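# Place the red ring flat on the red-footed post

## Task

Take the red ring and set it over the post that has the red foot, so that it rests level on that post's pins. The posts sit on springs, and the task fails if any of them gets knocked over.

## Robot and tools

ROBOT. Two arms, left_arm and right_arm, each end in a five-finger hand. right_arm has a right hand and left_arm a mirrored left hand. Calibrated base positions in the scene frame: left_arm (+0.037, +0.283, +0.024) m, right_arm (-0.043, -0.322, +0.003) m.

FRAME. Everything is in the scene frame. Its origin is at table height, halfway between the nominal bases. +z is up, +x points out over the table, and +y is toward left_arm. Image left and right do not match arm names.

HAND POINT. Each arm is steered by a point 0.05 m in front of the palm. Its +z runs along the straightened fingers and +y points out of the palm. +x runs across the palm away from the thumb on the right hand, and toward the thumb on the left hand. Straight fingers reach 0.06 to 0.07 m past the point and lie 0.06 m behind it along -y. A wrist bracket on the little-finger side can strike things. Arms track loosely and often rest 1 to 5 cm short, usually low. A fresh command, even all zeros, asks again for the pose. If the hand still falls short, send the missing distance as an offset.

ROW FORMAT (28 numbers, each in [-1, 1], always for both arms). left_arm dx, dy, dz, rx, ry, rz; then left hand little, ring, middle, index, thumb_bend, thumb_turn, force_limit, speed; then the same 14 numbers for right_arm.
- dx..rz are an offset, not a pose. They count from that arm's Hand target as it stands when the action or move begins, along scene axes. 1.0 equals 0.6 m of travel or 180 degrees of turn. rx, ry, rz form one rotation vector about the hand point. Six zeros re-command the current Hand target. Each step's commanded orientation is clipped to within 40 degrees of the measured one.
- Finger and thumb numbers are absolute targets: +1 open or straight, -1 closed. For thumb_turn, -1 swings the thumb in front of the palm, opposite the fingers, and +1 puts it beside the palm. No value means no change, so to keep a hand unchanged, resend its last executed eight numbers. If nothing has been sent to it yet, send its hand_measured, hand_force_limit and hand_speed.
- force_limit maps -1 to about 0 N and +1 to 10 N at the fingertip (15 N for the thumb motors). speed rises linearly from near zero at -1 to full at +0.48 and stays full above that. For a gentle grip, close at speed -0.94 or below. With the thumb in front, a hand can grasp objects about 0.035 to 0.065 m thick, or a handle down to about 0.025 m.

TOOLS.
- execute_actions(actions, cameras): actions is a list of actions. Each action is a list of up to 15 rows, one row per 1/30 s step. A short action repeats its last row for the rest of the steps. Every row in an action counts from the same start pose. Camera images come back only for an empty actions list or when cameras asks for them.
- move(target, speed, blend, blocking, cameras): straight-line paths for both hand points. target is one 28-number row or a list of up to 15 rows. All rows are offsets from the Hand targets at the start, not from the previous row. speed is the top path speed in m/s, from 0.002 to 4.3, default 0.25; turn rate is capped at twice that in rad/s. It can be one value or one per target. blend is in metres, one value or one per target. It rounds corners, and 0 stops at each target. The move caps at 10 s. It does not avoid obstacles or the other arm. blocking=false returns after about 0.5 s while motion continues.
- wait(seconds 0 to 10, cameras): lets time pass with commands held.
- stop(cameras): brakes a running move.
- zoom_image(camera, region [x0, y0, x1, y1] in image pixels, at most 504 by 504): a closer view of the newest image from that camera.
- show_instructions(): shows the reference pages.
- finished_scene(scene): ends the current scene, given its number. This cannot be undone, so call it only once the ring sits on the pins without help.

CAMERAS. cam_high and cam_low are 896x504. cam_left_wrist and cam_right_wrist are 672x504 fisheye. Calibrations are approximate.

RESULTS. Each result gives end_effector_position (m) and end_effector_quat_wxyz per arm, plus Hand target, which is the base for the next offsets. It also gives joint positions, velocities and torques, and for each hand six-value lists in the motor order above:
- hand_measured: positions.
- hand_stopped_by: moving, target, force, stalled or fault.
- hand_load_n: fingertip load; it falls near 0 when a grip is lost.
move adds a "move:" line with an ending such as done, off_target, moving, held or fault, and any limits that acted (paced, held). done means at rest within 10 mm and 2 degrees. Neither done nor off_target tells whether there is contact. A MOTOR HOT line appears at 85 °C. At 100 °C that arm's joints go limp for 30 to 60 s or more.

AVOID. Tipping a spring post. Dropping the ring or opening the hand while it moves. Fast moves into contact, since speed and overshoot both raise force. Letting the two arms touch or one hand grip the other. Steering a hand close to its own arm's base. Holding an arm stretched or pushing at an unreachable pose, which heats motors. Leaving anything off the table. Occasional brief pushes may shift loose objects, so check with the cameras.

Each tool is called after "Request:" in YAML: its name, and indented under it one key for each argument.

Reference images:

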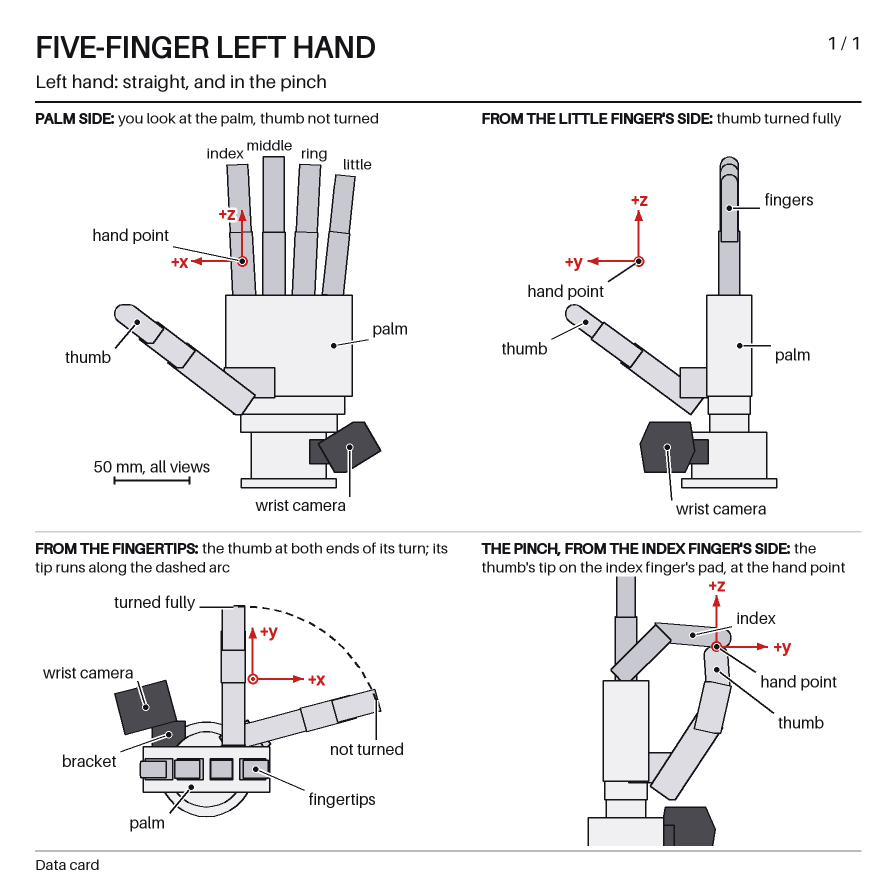

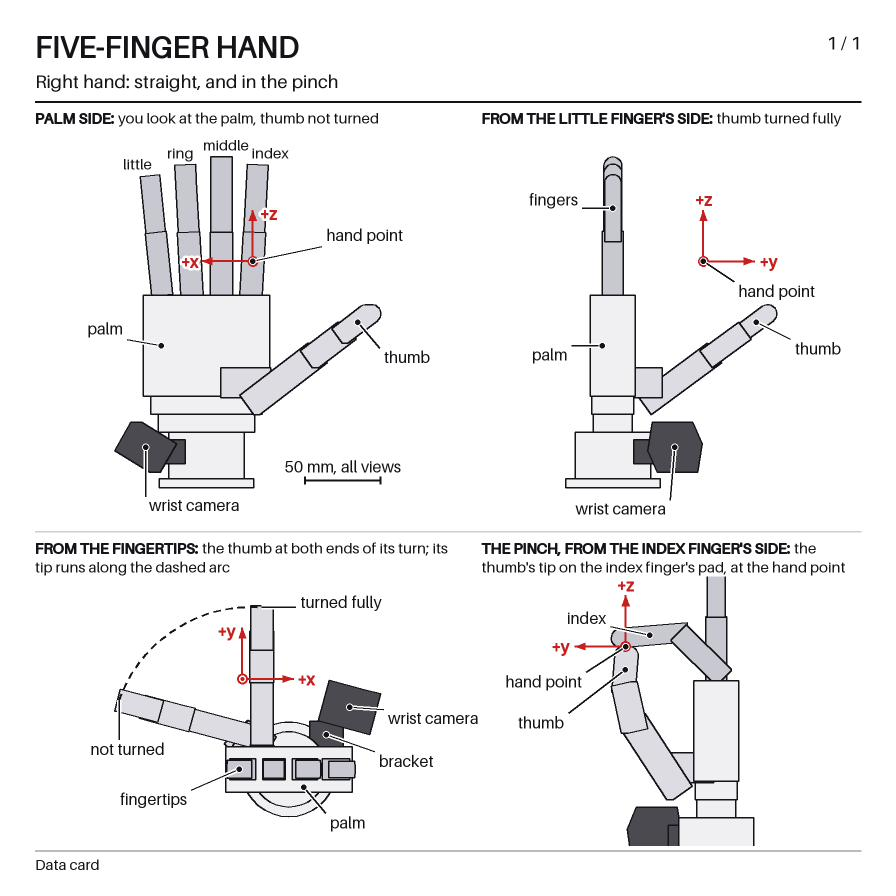

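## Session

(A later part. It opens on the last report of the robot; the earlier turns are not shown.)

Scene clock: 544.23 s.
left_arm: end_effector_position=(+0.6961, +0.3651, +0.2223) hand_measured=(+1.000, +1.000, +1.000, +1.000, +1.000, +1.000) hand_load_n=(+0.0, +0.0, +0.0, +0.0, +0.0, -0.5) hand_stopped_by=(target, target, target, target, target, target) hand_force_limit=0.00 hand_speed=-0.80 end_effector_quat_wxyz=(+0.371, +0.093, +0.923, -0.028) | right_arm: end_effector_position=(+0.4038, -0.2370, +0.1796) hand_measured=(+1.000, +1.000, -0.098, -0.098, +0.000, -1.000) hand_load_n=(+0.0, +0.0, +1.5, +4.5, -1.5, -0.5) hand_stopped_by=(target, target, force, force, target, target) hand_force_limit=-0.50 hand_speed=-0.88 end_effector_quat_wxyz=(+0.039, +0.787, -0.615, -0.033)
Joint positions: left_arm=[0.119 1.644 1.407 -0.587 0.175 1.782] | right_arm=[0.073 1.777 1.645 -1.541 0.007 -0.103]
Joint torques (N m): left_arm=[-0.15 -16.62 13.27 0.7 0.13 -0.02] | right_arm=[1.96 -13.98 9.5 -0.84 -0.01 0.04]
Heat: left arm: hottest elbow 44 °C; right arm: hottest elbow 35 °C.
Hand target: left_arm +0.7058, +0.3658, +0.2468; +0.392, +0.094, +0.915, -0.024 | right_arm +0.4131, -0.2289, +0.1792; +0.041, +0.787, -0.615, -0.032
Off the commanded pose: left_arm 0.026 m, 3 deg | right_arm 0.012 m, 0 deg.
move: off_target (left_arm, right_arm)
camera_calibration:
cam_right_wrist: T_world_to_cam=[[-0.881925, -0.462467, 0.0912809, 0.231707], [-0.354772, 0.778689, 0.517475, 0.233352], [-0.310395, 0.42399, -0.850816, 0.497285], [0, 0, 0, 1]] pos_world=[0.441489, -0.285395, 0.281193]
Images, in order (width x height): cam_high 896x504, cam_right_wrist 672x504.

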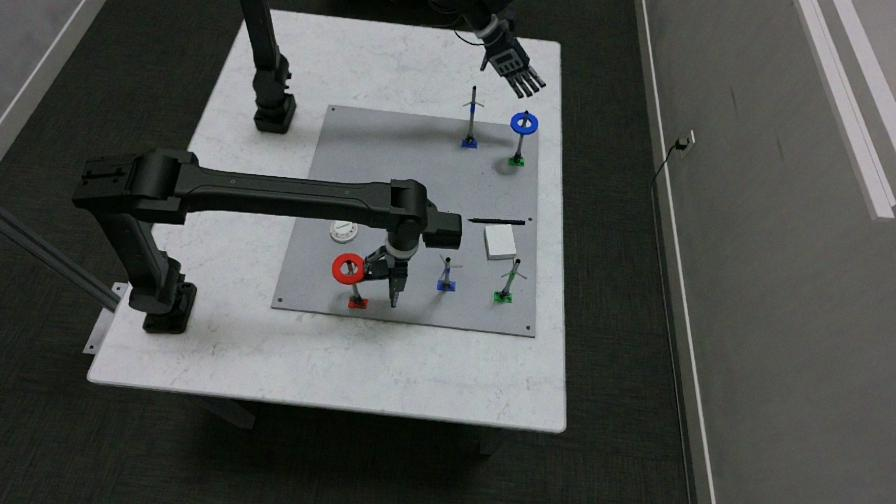

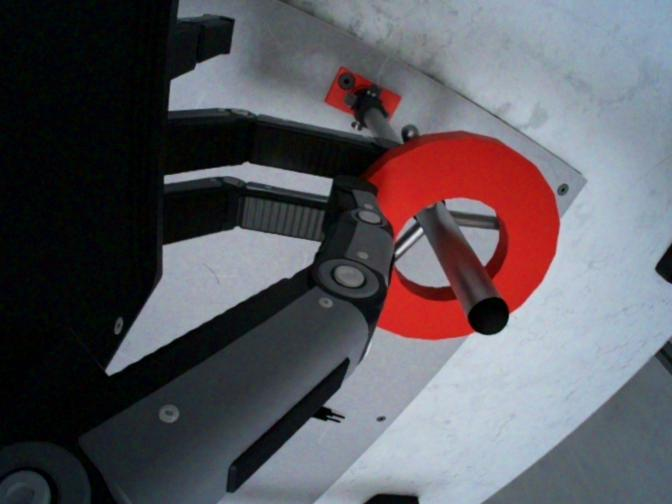

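Request:
move:
  target: [0,0,0,0,0,0,1,1,1,1,1,1,0,-0.8, 0.015,0,0.045,0,0,0,1,1,-0.15,-0.15,0.0,-1,-0.5,-0.88]
  speed: 0.04
  cameras: ["cam_high","cam_right_wrist"]

Request:
zoom_image:
  camera: "cam_high"
  region: [310, 210, 430, 310]

Request:
zoom_image:
  camera: "cam_right_wrist"
  region: [340, 40, 600, 360]

Scene clock: 580.60 s.
left_arm: end_effector_position=(+0.6961, +0.3651, +0.2223) hand_measured=(+1.000, +1.000, +1.000, +1.000, +1.000, +1.000) hand_load_n=(+0.0, +0.0, +0.0, +0.0, +0.0, +0.0) hand_stopped_by=(target, target, target, target, target, target) hand_force_limit=0.00 hand_speed=-0.80 end_effector_quat_wxyz=(+0.371, +0.093, +0.923, -0.028) | right_arm: end_effector_position=(+0.4114, -0.2357, +0.2018) hand_measured=(+1.000, +1.000, -0.098, -0.098, +0.000, -1.000) hand_load_n=(+0.0, +0.0, +3.0, +4.0, +0.0, -0.5) hand_stopped_by=(target, target, force, force, target, target) hand_force_limit=-0.50 hand_speed=-0.88 end_effector_quat_wxyz=(+0.044, +0.786, -0.615, -0.038)
Joint positions: left_arm=[0.119 1.644 1.407 -0.587 0.175 1.782] | right_arm=[0.073 1.802 1.734 -1.619 0.007 -0.103]
Joint torques (N m): left_arm=[-0.15 -16.32 13.22 0.7 0.14 -0.01] | right_arm=[2.43 -15.33 10.02 -0.55 -0.01 0.04]
Heat: left arm: hottest elbow 45 °C; right arm: hottest elbow 37 °C.
Hand target: left_arm +0.7058, +0.3658, +0.2468; +0.392, +0.094, +0.915, -0.024 | right_arm +0.4223, -0.2289, +0.2063; +0.041, +0.787, -0.615, -0.032
Off the commanded pose: left_arm 0.026 m, 3 deg | right_arm 0.013 m, 1 deg.
move: off_target (left_arm, right_arm)
camera_calibration:
cam_right_wrist: T_world_to_cam=[[-0.8808, -0.461892, 0.104144, 0.234003], [-0.347387, 0.779854, 0.520721, 0.220164], [-0.321734, 0.422473, -0.847351, 0.521641], [0, 0, 0, 1]] pos_world=[0.450421, -0.283991, 0.302999]
Images, in order (width x height): cam_high 896x504, cam_right_wrist 672x504.

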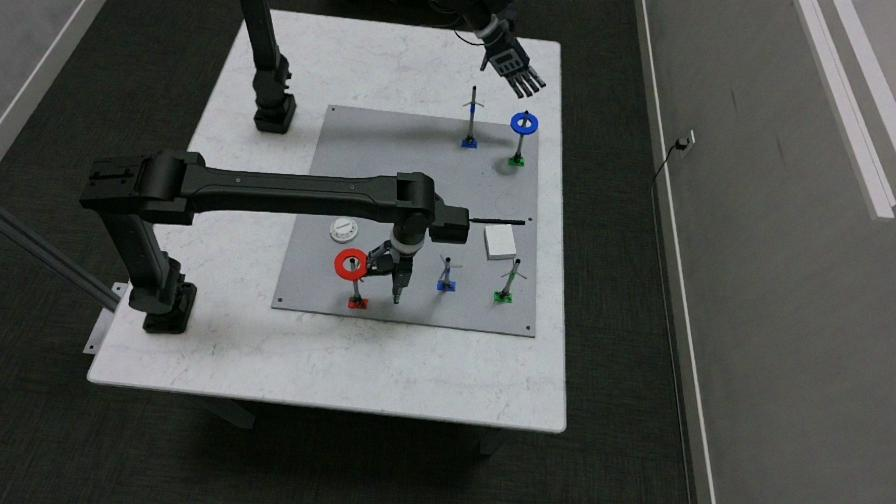

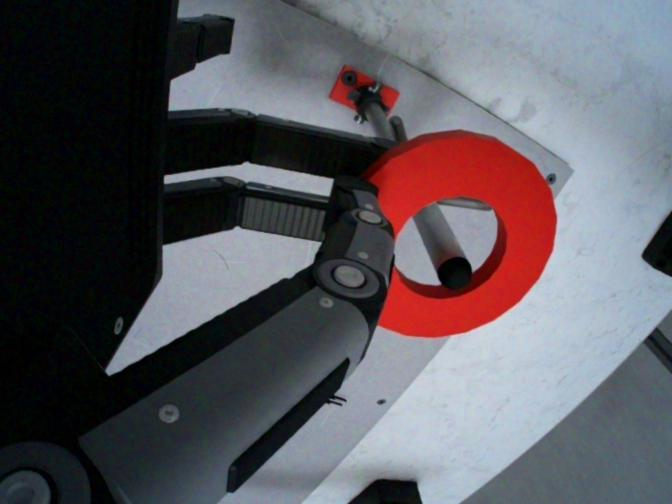

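Scaled by 4.200 from the camera's 896x504 image, which has a finer 1280x720 frame.

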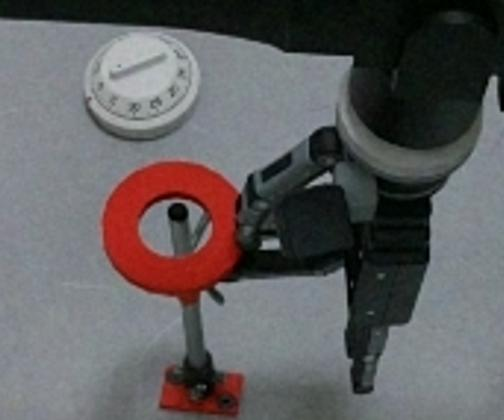

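Scaled by 1.575 from the camera's 672x504 image, which has a finer 960x720 frame.

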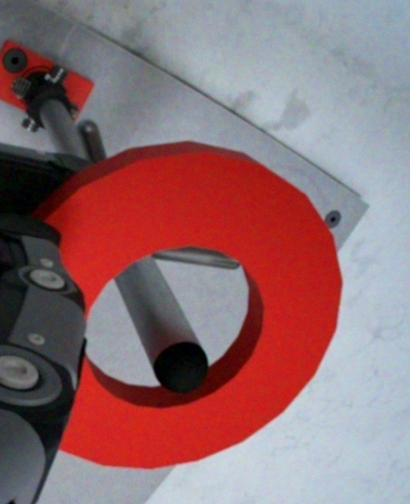

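Request:
move:
  target: [0,0,0,0,0,0,1,1,1,1,1,1,0,-0.8, 0.018,0.003,0.0,0,0,0,1,1,-0.15,-0.15,0.0,-1,-0.5,-0.88]
  speed: 0.04
  cameras: ["cam_high","cam_right_wrist"]

Request:
zoom_image:
  camera: "cam_high"
  region: [310, 210, 430, 310]

Request:
zoom_image:
  camera: "cam_right_wrist"
  region: [340, 40, 600, 360]

Scene clock: 591.23 s.
left_arm: end_effector_position=(+0.6961, +0.3651, +0.2223) hand_measured=(+1.000, +1.000, +1.000, +1.000, +1.000, +1.000) hand_load_n=(+0.0, +0.0, +0.0, +0.0, +0.0, +0.0) hand_stopped_by=(target, target, target, target, target, target) hand_force_limit=0.00 hand_speed=-0.80 end_effector_quat_wxyz=(+0.371, +0.093, +0.923, -0.028) | right_arm: end_effector_position=(+0.4223, -0.2342, +0.2023) hand_measured=(+1.000, +1.000, -0.098, -0.098, +0.000, -1.000) hand_load_n=(+0.0, +0.0, +3.0, +4.0, +0.0, -0.5) hand_stopped_by=(target, target, force, force, target, target) hand_force_limit=-0.50 hand_speed=-0.88 end_effector_quat_wxyz=(+0.044, +0.786, -0.615, -0.037)
Joint positions: left_arm=[0.119 1.644 1.407 -0.587 0.175 1.782] | right_arm=[0.073 1.832 1.778 -1.633 0.007 -0.103]
Joint torques (N m): left_arm=[-0.32 -16.56 13.27 0.65 0.13 -0.03] | right_arm=[2.73 -15.38 9.91 -0.79 -0.04 0.02]
Heat: left arm: hottest elbow 45 °C; right arm: hottest elbow 38 °C.
Hand target: left_arm +0.7058, +0.3658, +0.2468; +0.392, +0.094, +0.915, -0.024 | right_arm +0.4331, -0.2271, +0.2064; +0.041, +0.787, -0.615, -0.032
Off the commanded pose: left_arm 0.026 m, 3 deg | right_arm 0.013 m, 1 deg.
move: off_target (left_arm, right_arm)
camera_calibration:
cam_right_wrist: T_world_to_cam=[[-0.880834, -0.4619, 0.103825, 0.244322], [-0.347579, 0.779846, 0.520604, 0.222581], [-0.321434, 0.422479, -0.847462, 0.524675], [0, 0, 0, 1]] pos_world=[0.461221, -0.282391, 0.303399]
Images, in order (width x height): cam_high 896x504, cam_right_wrist 672x504.

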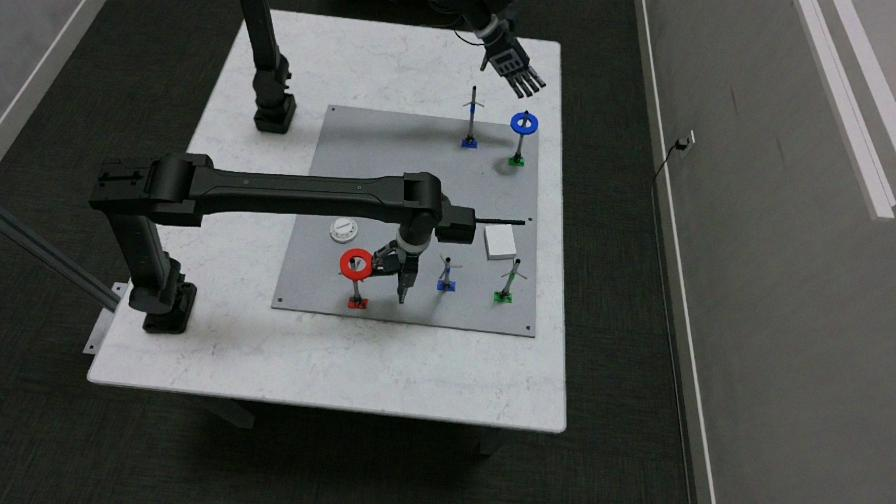

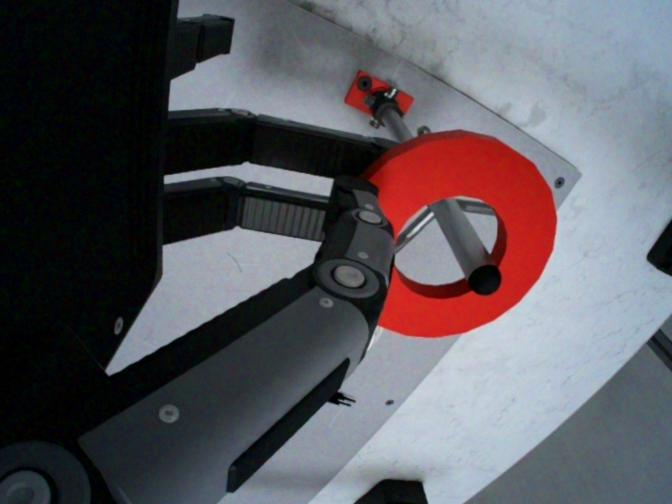

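Scaled by 4.200 from the camera's 896x504 image, which has a finer 1280x720 frame.

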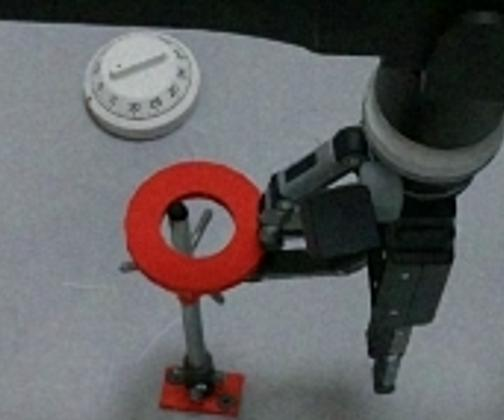

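Scaled by 1.575 from the camera's 672x504 image, which has a finer 960x720 frame.

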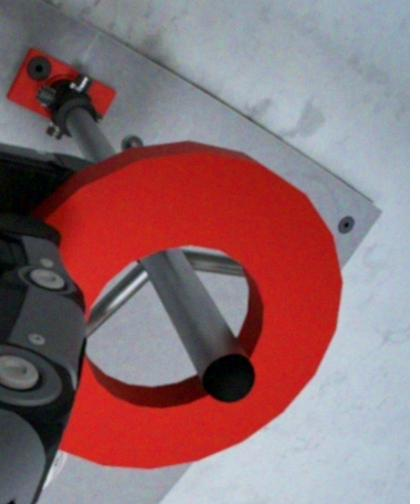

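Request:
move:
  target: [0,0,0,0,0,0,1,1,1,1,1,1,0,-0.8, -0.002,0,-0.04,0,0,0,1,1,-0.15,-0.15,0.0,-1,-0.5,-0.88]
  speed: 0.04
  cameras: ["cam_high","cam_right_wrist"]

Request:
zoom_image:
  camera: "cam_high"
  region: [310, 210, 430, 310]

Request:
zoom_image:
  camera: "cam_right_wrist"
  region: [340, 40, 600, 360]

Scene clock: 601.07 s.
left_arm: end_effector_position=(+0.6961, +0.3651, +0.2223) hand_measured=(+1.000, +1.000, +1.000, +1.000, +1.000, +1.000) hand_load_n=(+0.0, +0.0, +0.0, +0.0, +0.0, +0.0) hand_stopped_by=(target, target, target, target, target, target) hand_force_limit=0.00 hand_speed=-0.80 end_effector_quat_wxyz=(+0.371, +0.093, +0.923, -0.028) | right_arm: end_effector_position=(+0.4291, -0.2333, +0.1926) hand_measured=(+1.000, +1.000, -0.098, -0.098, +0.000, -1.000) hand_load_n=(+0.0, +0.0, +3.0, +3.5, +0.0, -0.5) hand_stopped_by=(target, target, force, force, target, target) hand_force_limit=-0.50 hand_speed=-0.88 end_effector_quat_wxyz=(+0.036, +0.787, -0.616, -0.029)
Joint positions: left_arm=[0.119 1.644 1.407 -0.587 0.175 1.782] | right_arm=[0.073 1.835 1.763 -1.59 0.008 -0.103]
Joint torques (N m): left_arm=[-0.26 -16.44 13.31 0.69 0.12 -0.02] | right_arm=[2.61 -15.79 6.72 -0.09 -0.02 0.02]
Heat: left arm: hottest elbow 45 °C; right arm: hottest elbow 40 °C.
Hand target: left_arm +0.7058, +0.3658, +0.2468; +0.392, +0.094, +0.915, -0.024 | right_arm +0.4318, -0.2271, +0.1824; +0.041, +0.787, -0.615, -0.032
Off the commanded pose: left_arm 0.026 m, 3 deg | right_arm 0.012 m, 1 deg.
move: off_target (left_arm, right_arm)
camera_calibration:
cam_right_wrist: T_world_to_cam=[[-0.883055, -0.462232, 0.0809724, 0.256961], [-0.36018, 0.778213, 0.514446, 0.235513], [-0.300807, 0.425119, -0.853691, 0.511373], [0, 0, 0, 1]] pos_world=[0.465562, -0.281898, 0.294589]
Images, in order (width x height): cam_high 896x504, cam_right_wrist 672x504.

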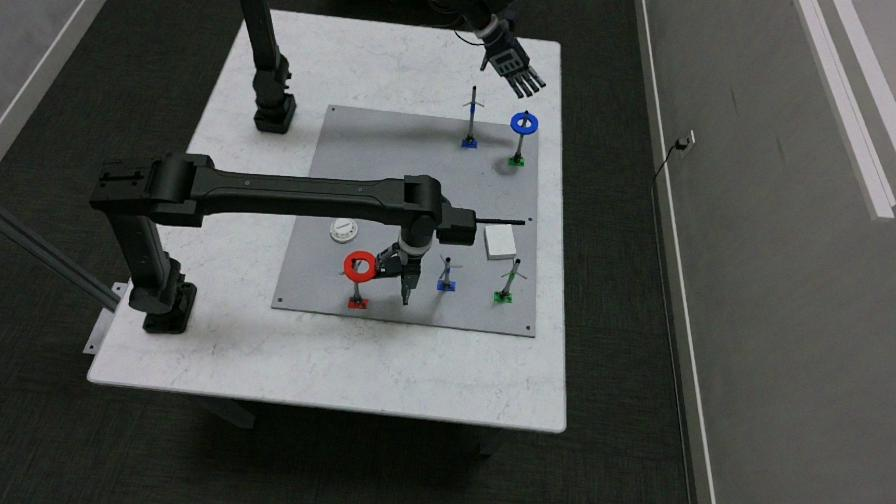

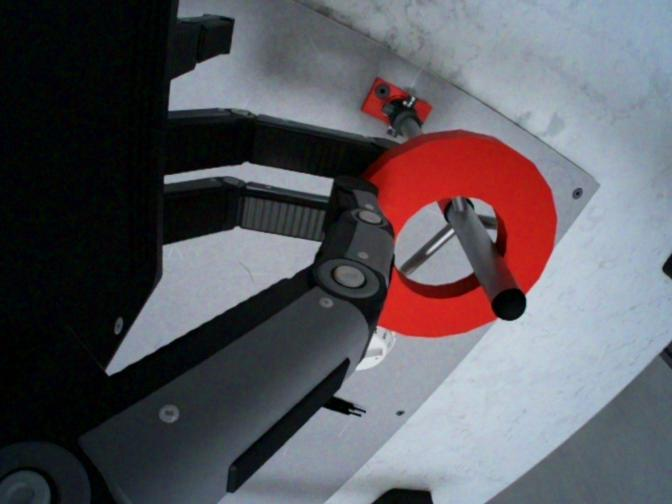

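Scaled by 4.200 from the camera's 896x504 image, which has a finer 1280x720 frame.

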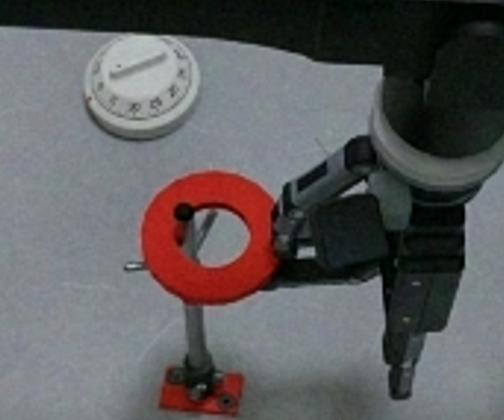

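Scaled by 1.575 from the camera's 672x504 image, which has a finer 960x720 frame.

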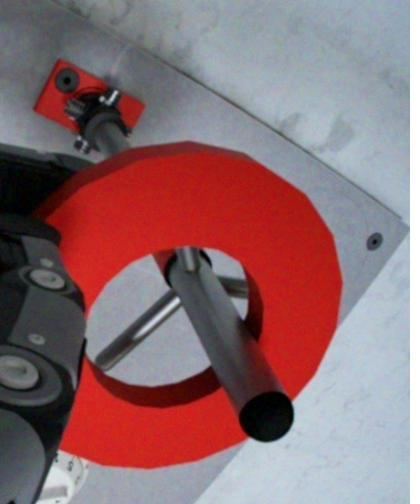

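Request:
move:
  target: [0,0,0,0,0,0,1,1,1,1,1,1,0,-0.8, -0.02,0,-0.006,0,0,0,1,1,-0.15,-0.15,0.0,-1,-0.5,-0.88]
  speed: 0.04
  cameras: ["cam_high","cam_right_wrist"]

Request:
zoom_image:
  camera: "cam_high"
  region: [310, 210, 430, 310]

Request:
zoom_image:
  camera: "cam_right_wrist"
  region: [340, 40, 600, 360]

Scene clock: 607.30 s.
left_arm: end_effector_position=(+0.6961, +0.3651, +0.2223) hand_measured=(+1.000, +1.000, +1.000, +1.000, +1.000, +1.000) hand_load_n=(+0.0, +0.0, +0.0, +0.0, +0.0, +0.0) hand_stopped_by=(target, target, target, target, target, target) hand_force_limit=0.00 hand_speed=-0.80 end_effector_quat_wxyz=(+0.371, +0.093, +0.923, -0.028) | right_arm: end_effector_position=(+0.4203, -0.2345, +0.1758) hand_measured=(+1.000, +1.000, -0.098, -0.098, +0.000, -1.000) hand_load_n=(-0.5, +0.0, +1.5, +2.5, -0.5, -0.5) hand_stopped_by=(target, target, force, force, target, target) hand_force_limit=-0.50 hand_speed=-0.88 end_effector_quat_wxyz=(+0.045, +0.786, -0.615, -0.038)
Joint positions: left_arm=[0.119 1.644 1.407 -0.587 0.175 1.782] | right_arm=[0.073 1.835 1.712 -1.566 0.008 -0.102]
Joint torques (N m): left_arm=[-0.15 -16.44 13.3 0.65 0.13 -0.03] | right_arm=[2.32 -18.26 6.57 -0.02 -0.06 0.03]
Heat: left arm: hottest elbow 45 °C; right arm: hottest elbow 39 °C.
Hand target: left_arm +0.7058, +0.3658, +0.2468; +0.392, +0.094, +0.915, -0.024 | right_arm +0.4198, -0.2272, +0.1788; +0.041, +0.787, -0.615, -0.032
Off the commanded pose: left_arm 0.026 m, 3 deg | right_arm 0.008 m, 1 deg.
move: off_target (left_arm)
camera_calibration:
cam_right_wrist: T_world_to_cam=[[-0.880708, -0.461554, 0.1064, 0.244682], [-0.346011, 0.780325, 0.520931, 0.23531], [-0.323465, 0.421972, -0.846942, 0.502413], [0, 0, 0, 1]] pos_world=[0.459426, -0.282689, 0.2769]
Images, in order (width x height): cam_high 896x504, cam_right_wrist 672x504.

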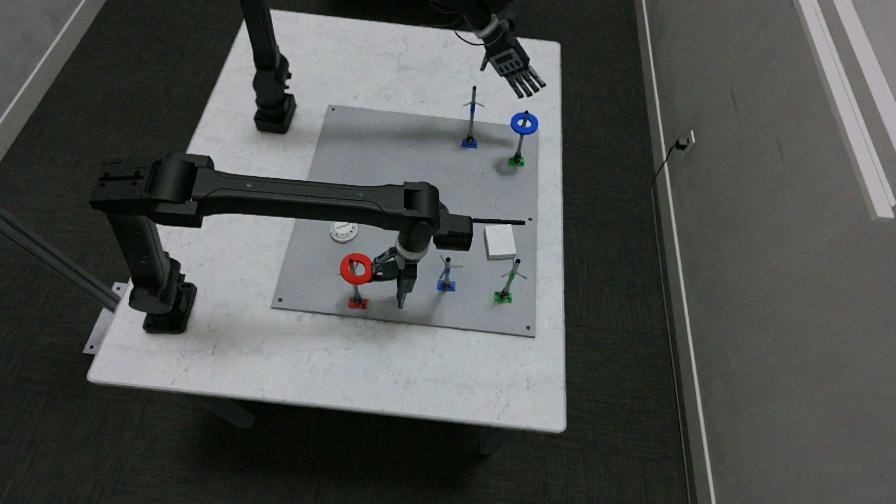

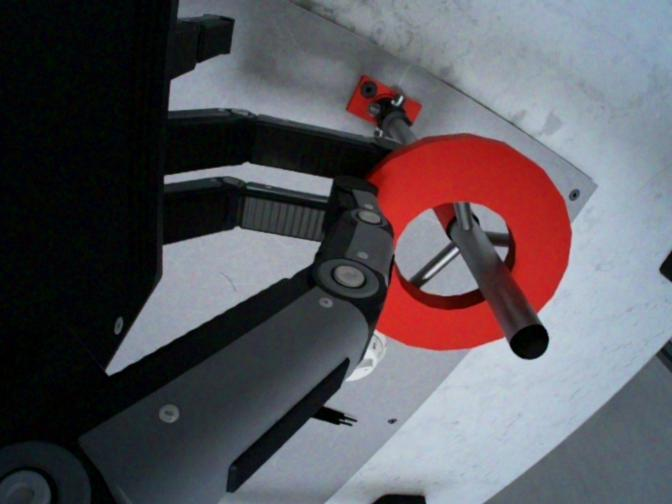

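Scaled by 4.200 from the camera's 896x504 image, which has a finer 1280x720 frame.

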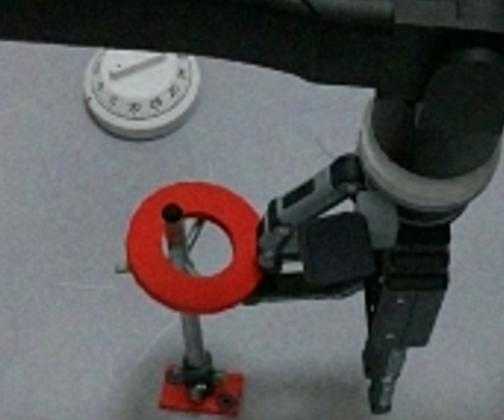

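Scaled by 1.575 from the camera's 672x504 image, which has a finer 960x720 frame.

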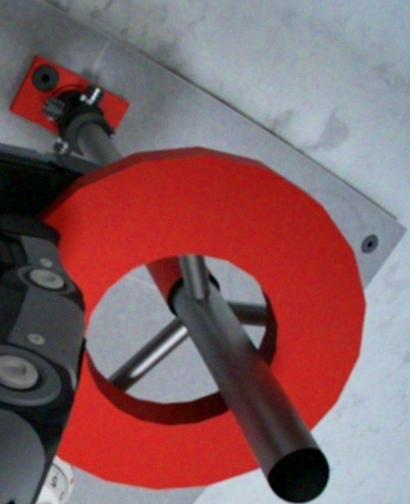

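Request:
move:
  target: [0,0,0,0,0,0,1,1,1,1,1,1,0,-0.8, 0,0,-0.01,0,0,0,1,1,-0.15,-0.15,0.0,-1,-0.5,-0.88]
  speed: 0.03
  cameras: ["cam_high","cam_right_wrist","cam_low"]

Request:
zoom_image:
  camera: "cam_high"
  region: [310, 210, 430, 310]

Request:
zoom_image:
  camera: "cam_right_wrist"
  region: [340, 40, 600, 360]

Request:
zoom_image:
  camera: "cam_low"
  region: [200, 100, 320, 260]

Scene clock: 619.00 s.
left_arm: end_effector_position=(+0.6961, +0.3651, +0.2223) hand_measured=(+1.000, +1.000, +1.000, +1.000, +1.000, +1.000) hand_load_n=(+0.0, +0.0, +0.0, +0.0, +0.0, +0.5) hand_stopped_by=(target, target, target, target, target, target) hand_force_limit=0.00 hand_speed=-0.80 end_effector_quat_wxyz=(+0.371, +0.093, +0.923, -0.028) | right_arm: end_effector_position=(+0.4203, -0.2343, +0.1708) hand_measured=(+1.000, +1.000, -0.098, -0.098, +0.000, -1.000) hand_load_n=(+0.0, +0.0, +0.0, +2.0, -0.5, +0.0) hand_stopped_by=(target, target, force, force, target, target) hand_force_limit=-0.50 hand_speed=-0.88 end_effector_quat_wxyz=(+0.044, +0.786, -0.615, -0.037)
Joint positions: left_arm=[0.119 1.644 1.407 -0.587 0.175 1.782] | right_arm=[0.074 1.835 1.699 -1.551 0.008 -0.102]
Joint torques (N m): left_arm=[-0.26 -16.56 13.3 0.68 0.13 -0.01] | right_arm=[2.67 -17.61 6.32 0.05 -0.06 0.02]
Heat: left arm: hottest elbow 45 °C; right arm: hottest elbow 38 °C.
Hand target: left_arm +0.7058, +0.3658, +0.2468; +0.392, +0.094, +0.915, -0.024 | right_arm +0.4199, -0.2271, +0.1728; +0.041, +0.787, -0.615, -0.032
Off the commanded pose: left_arm 0.026 m, 3 deg | right_arm 0.007 m, 1 deg.
move: off_target (left_arm)
camera_calibration:
cam_right_wrist: T_world_to_cam=[[-0.880807, -0.461925, 0.103943, 0.245677], [-0.347659, 0.780004, 0.520314, 0.238548], [-0.321421, 0.42216, -0.847626, 0.497455], [0, 0, 0, 1]] pos_world=[0.45922, -0.28259, 0.271999]
Images, in order (width x height): cam_high 896x504, cam_low 896x504, cam_right_wrist 672x504.

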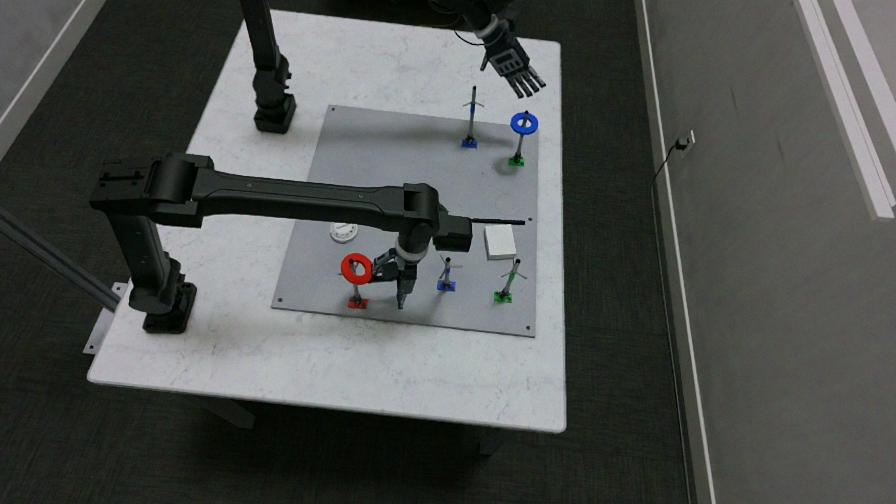

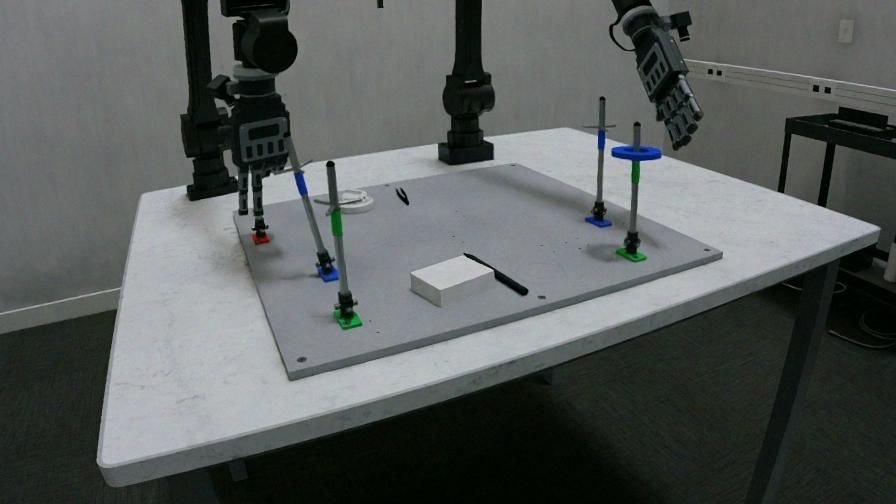

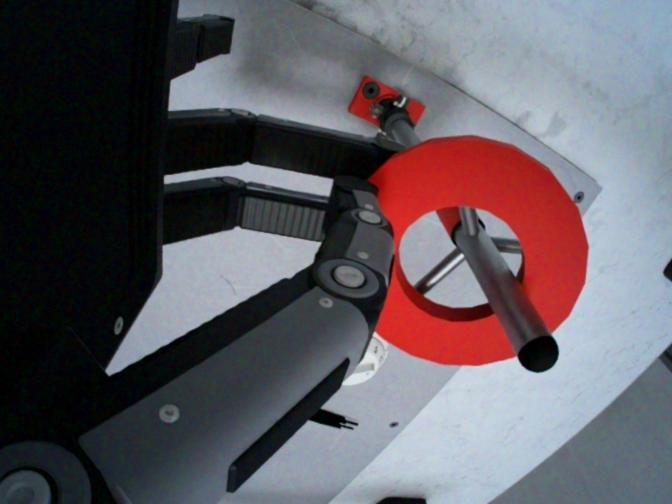

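Scaled by 4.200 from the camera's 896x504 image, which has a finer 1280x720 frame.

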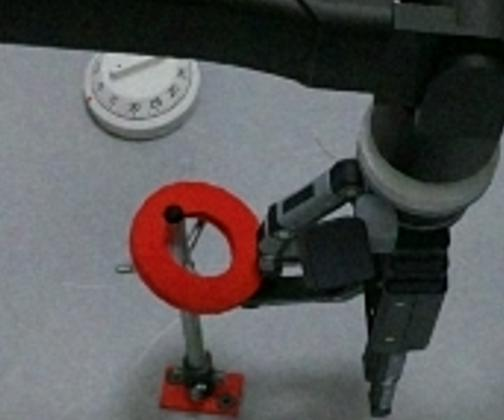

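Scaled by 1.575 from the camera's 672x504 image, which has a finer 960x720 frame.

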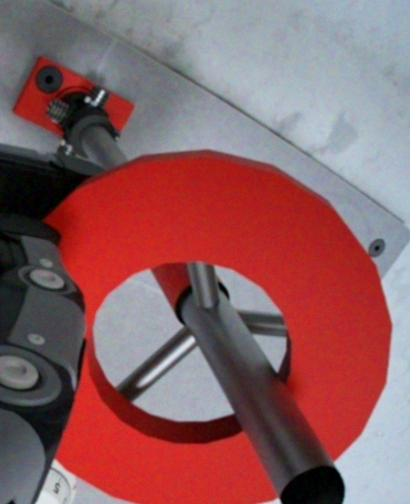

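Scaled by 3.150 from the camera's 896x504 image, which has a finer 1280x720 frame.

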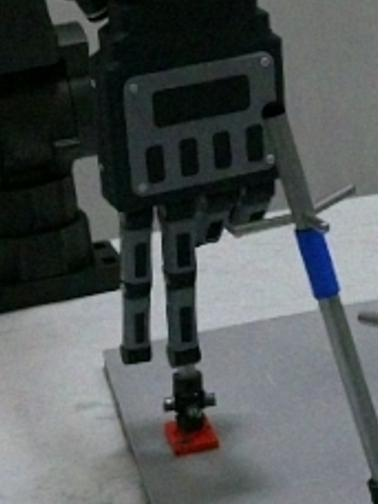

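Request:
move:
  target: [0,0,0,0,0,0,1,1,1,1,1,1,0,-0.8, 0,0,0,0,0,0,1,1,-0.15,-0.15,0.3,-1,-0.5,-0.7]
  speed: 0.03
  cameras: ["cam_high","cam_right_wrist"]

Request:
zoom_image:
  camera: "cam_high"
  region: [310, 210, 430, 310]

Request:
zoom_image:
  camera: "cam_right_wrist"
  region: [340, 40, 600, 360]

Scene clock: 632.30 s.
left_arm: end_effector_position=(+0.6961, +0.3651, +0.2223) hand_measured=(+1.000, +1.000, +1.000, +1.000, +1.000, +1.000) hand_load_n=(+0.0, +0.0, +0.0, +0.0, +0.0, +0.0) hand_stopped_by=(target, target, target, target, target, target) hand_force_limit=0.00 hand_speed=-0.80 end_effector_quat_wxyz=(+0.371, +0.093, +0.923, -0.028) | right_arm: end_effector_position=(+0.4203, -0.2341, +0.1708) hand_measured=(+1.000, +1.000, -0.098, -0.098, +0.300, -1.000) hand_load_n=(+0.0, +0.0, +0.0, +0.0, +0.0, +0.0) hand_stopped_by=(target, target, force, force, target, target) hand_force_limit=-0.50 hand_speed=-0.70 end_effector_quat_wxyz=(+0.044, +0.786, -0.615, -0.037)
Joint positions: left_arm=[0.119 1.644 1.407 -0.587 0.175 1.782] | right_arm=[0.074 1.835 1.699 -1.551 0.008 -0.102]
Joint torques (N m): left_arm=[-0.26 -16.32 13.26 0.69 0.13 -0.02] | right_arm=[2.43 -17.9 6.48 -0.05 0 0.02]
Heat: left arm: hottest elbow 45 °C; right arm: hottest elbow 38 °C.
Hand target: left_arm +0.7058, +0.3658, +0.2468; +0.392, +0.094, +0.915, -0.024 | right_arm +0.4198, -0.2271, +0.1728; +0.041, +0.787, -0.615, -0.032
Off the commanded pose: left_arm 0.026 m, 3 deg | right_arm 0.007 m, 1 deg.
move: off_target (left_arm)
camera_calibration:
cam_right_wrist: T_world_to_cam=[[-0.880991, -0.461564, 0.103992, 0.245988], [-0.347353, 0.780203, 0.520221, 0.238255], [-0.32125, 0.422188, -0.847677, 0.497271], [0, 0, 0, 1]] pos_world=[0.45922, -0.282289, 0.271999]
Images, in order (width x height): cam_high 896x504, cam_right_wrist 672x504.

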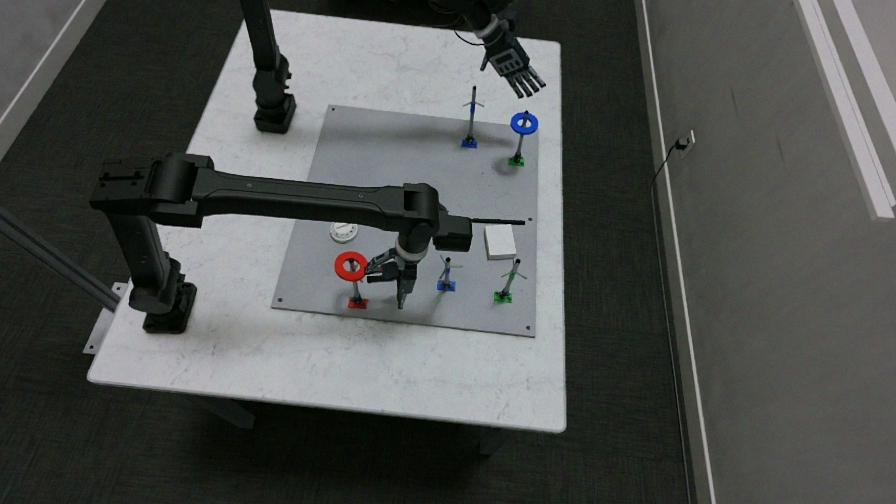

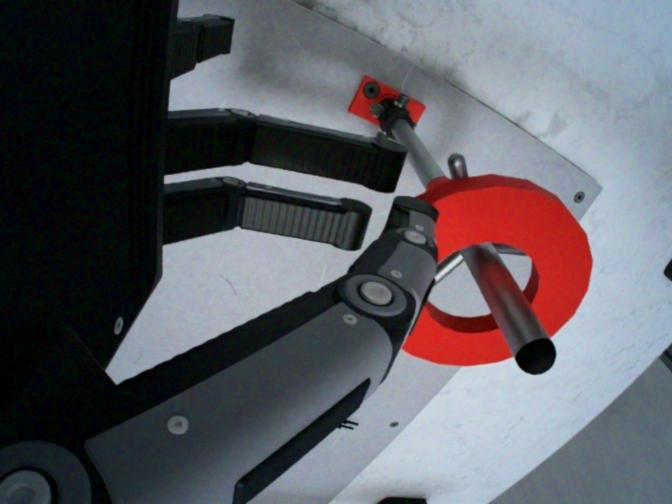

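Scaled by 4.200 from the camera's 896x504 image, which has a finer 1280x720 frame.

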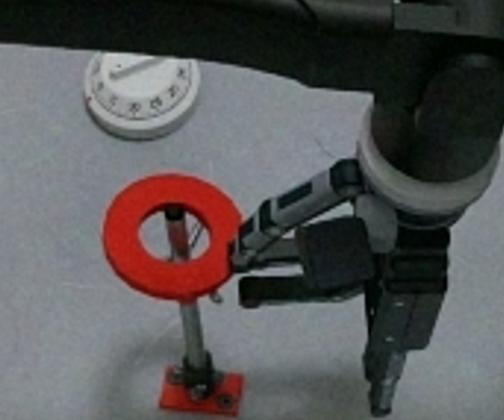

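Scaled by 1.575 from the camera's 672x504 image, which has a finer 960x720 frame.

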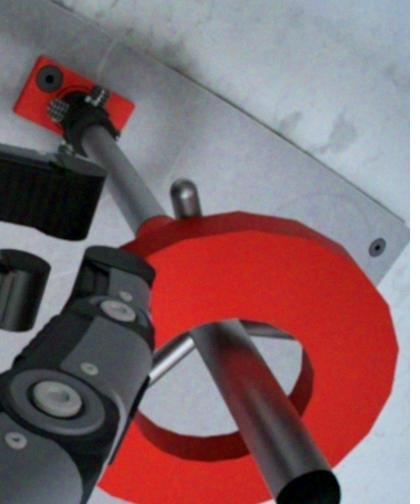

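Request:
move:
  target: [0,0,0,0,0,0,1,1,1,1,1,1,0,-0.8, 0.1,0.025,0.02,0,0,0,1,1,-0.15,-0.15,0.3,-1,-0.5,-0.7]
  speed: 0.05
  cameras: ["cam_high","cam_right_wrist","cam_low"]

Request:
zoom_image:
  camera: "cam_high"
  region: [310, 210, 430, 310]

Request:
zoom_image:
  camera: "cam_low"
  region: [200, 100, 320, 260]

Scene clock: 645.53 s.
left_arm: end_effector_position=(+0.6961, +0.3651, +0.2223) hand_measured=(+1.000, +1.000, +1.000, +1.000, +1.000, +1.000) hand_load_n=(+0.0, +0.0, +0.0, +0.0, +0.0, +0.0) hand_stopped_by=(target, target, target, target, target, target) hand_force_limit=0.00 hand_speed=-0.80 end_effector_quat_wxyz=(+0.371, +0.093, +0.923, -0.028) | right_arm: end_effector_position=(+0.4701, -0.2217, +0.1832) hand_measured=(+1.000, +1.000, -0.098, -0.098, +0.300, -1.000) hand_load_n=(+0.0, +0.0, +0.0, +0.0, +0.0, +0.0) hand_stopped_by=(target, target, force, force, target, target) hand_force_limit=-0.50 hand_speed=-0.70 end_effector_quat_wxyz=(+0.044, +0.786, -0.615, -0.036)
Joint positions: left_arm=[0.119 1.644 1.407 -0.587 0.175 1.782] | right_arm=[0.083 1.975 1.943 -1.652 0.008 -0.093]
Joint torques (N m): left_arm=[-0.09 -16.38 13.29 0.69 0.12 -0.02] | right_arm=[2.49 -16.79 9.81 -0.69 -0.07 0.02]
Heat: left arm: hottest elbow 45 °C; right arm: hottest elbow 38 °C.
Hand target: left_arm +0.7058, +0.3658, +0.2468; +0.392, +0.094, +0.915, -0.024 | right_arm +0.4798, -0.2122, +0.1847; +0.041, +0.787, -0.615, -0.032
Off the commanded pose: left_arm 0.026 m, 3 deg | right_arm 0.014 m, 1 deg.
move: off_target (left_arm, right_arm)
camera_calibration:
cam_right_wrist: T_world_to_cam=[[-0.88084, -0.462277, 0.102079, 0.294426], [-0.349343, 0.780224, 0.518855, 0.240632], [-0.319499, 0.421368, -0.848746, 0.517713], [0, 0, 0, 1]] pos_world=[0.508815, -0.269788, 0.284499]
Images, in order (width x height): cam_high 896x504, cam_low 896x504, cam_right_wrist 672x504.

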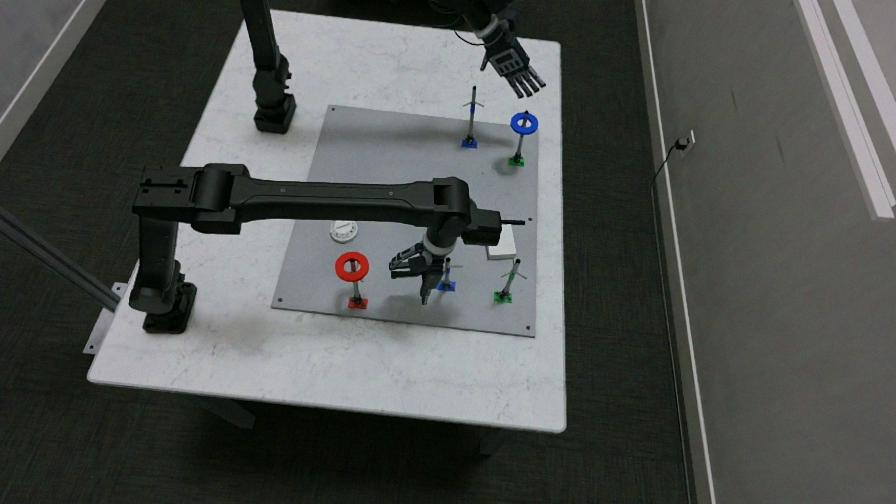

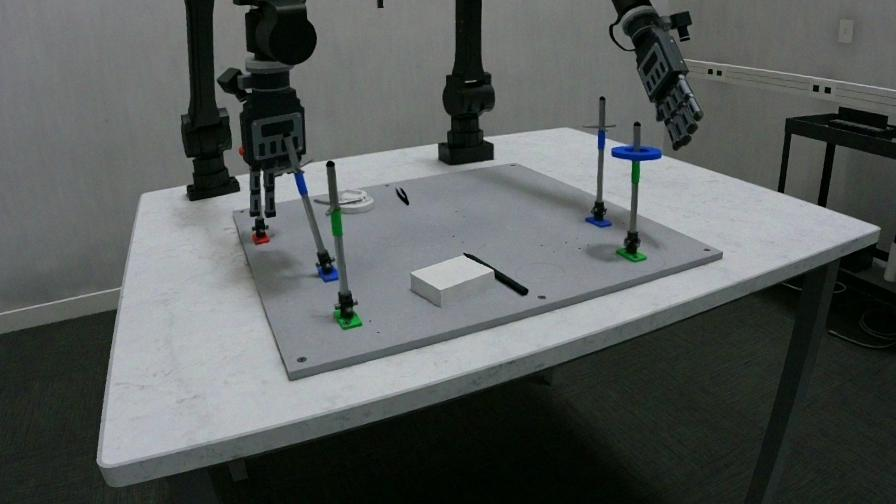

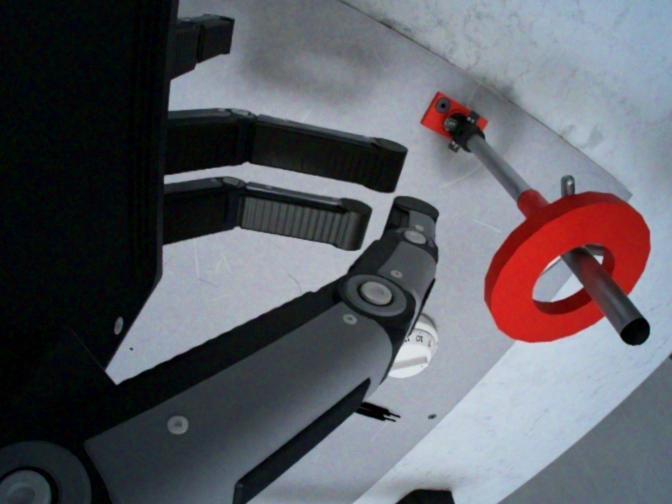

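Scaled by 4.200 from the camera's 896x504 image, which has a finer 1280x720 frame.

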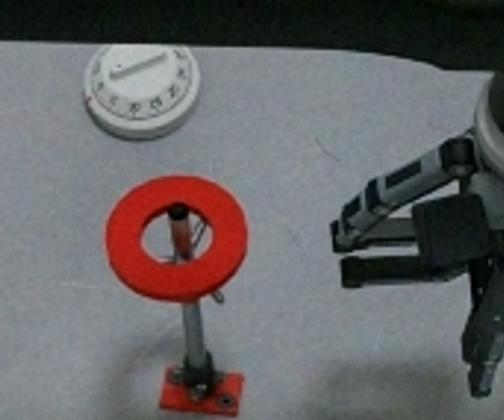

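Scaled by 3.150 from the camera's 896x504 image, which has a finer 1280x720 frame.

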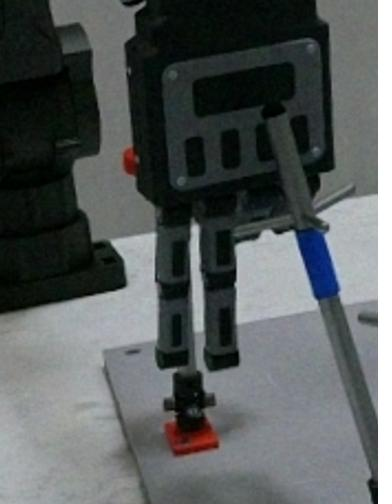

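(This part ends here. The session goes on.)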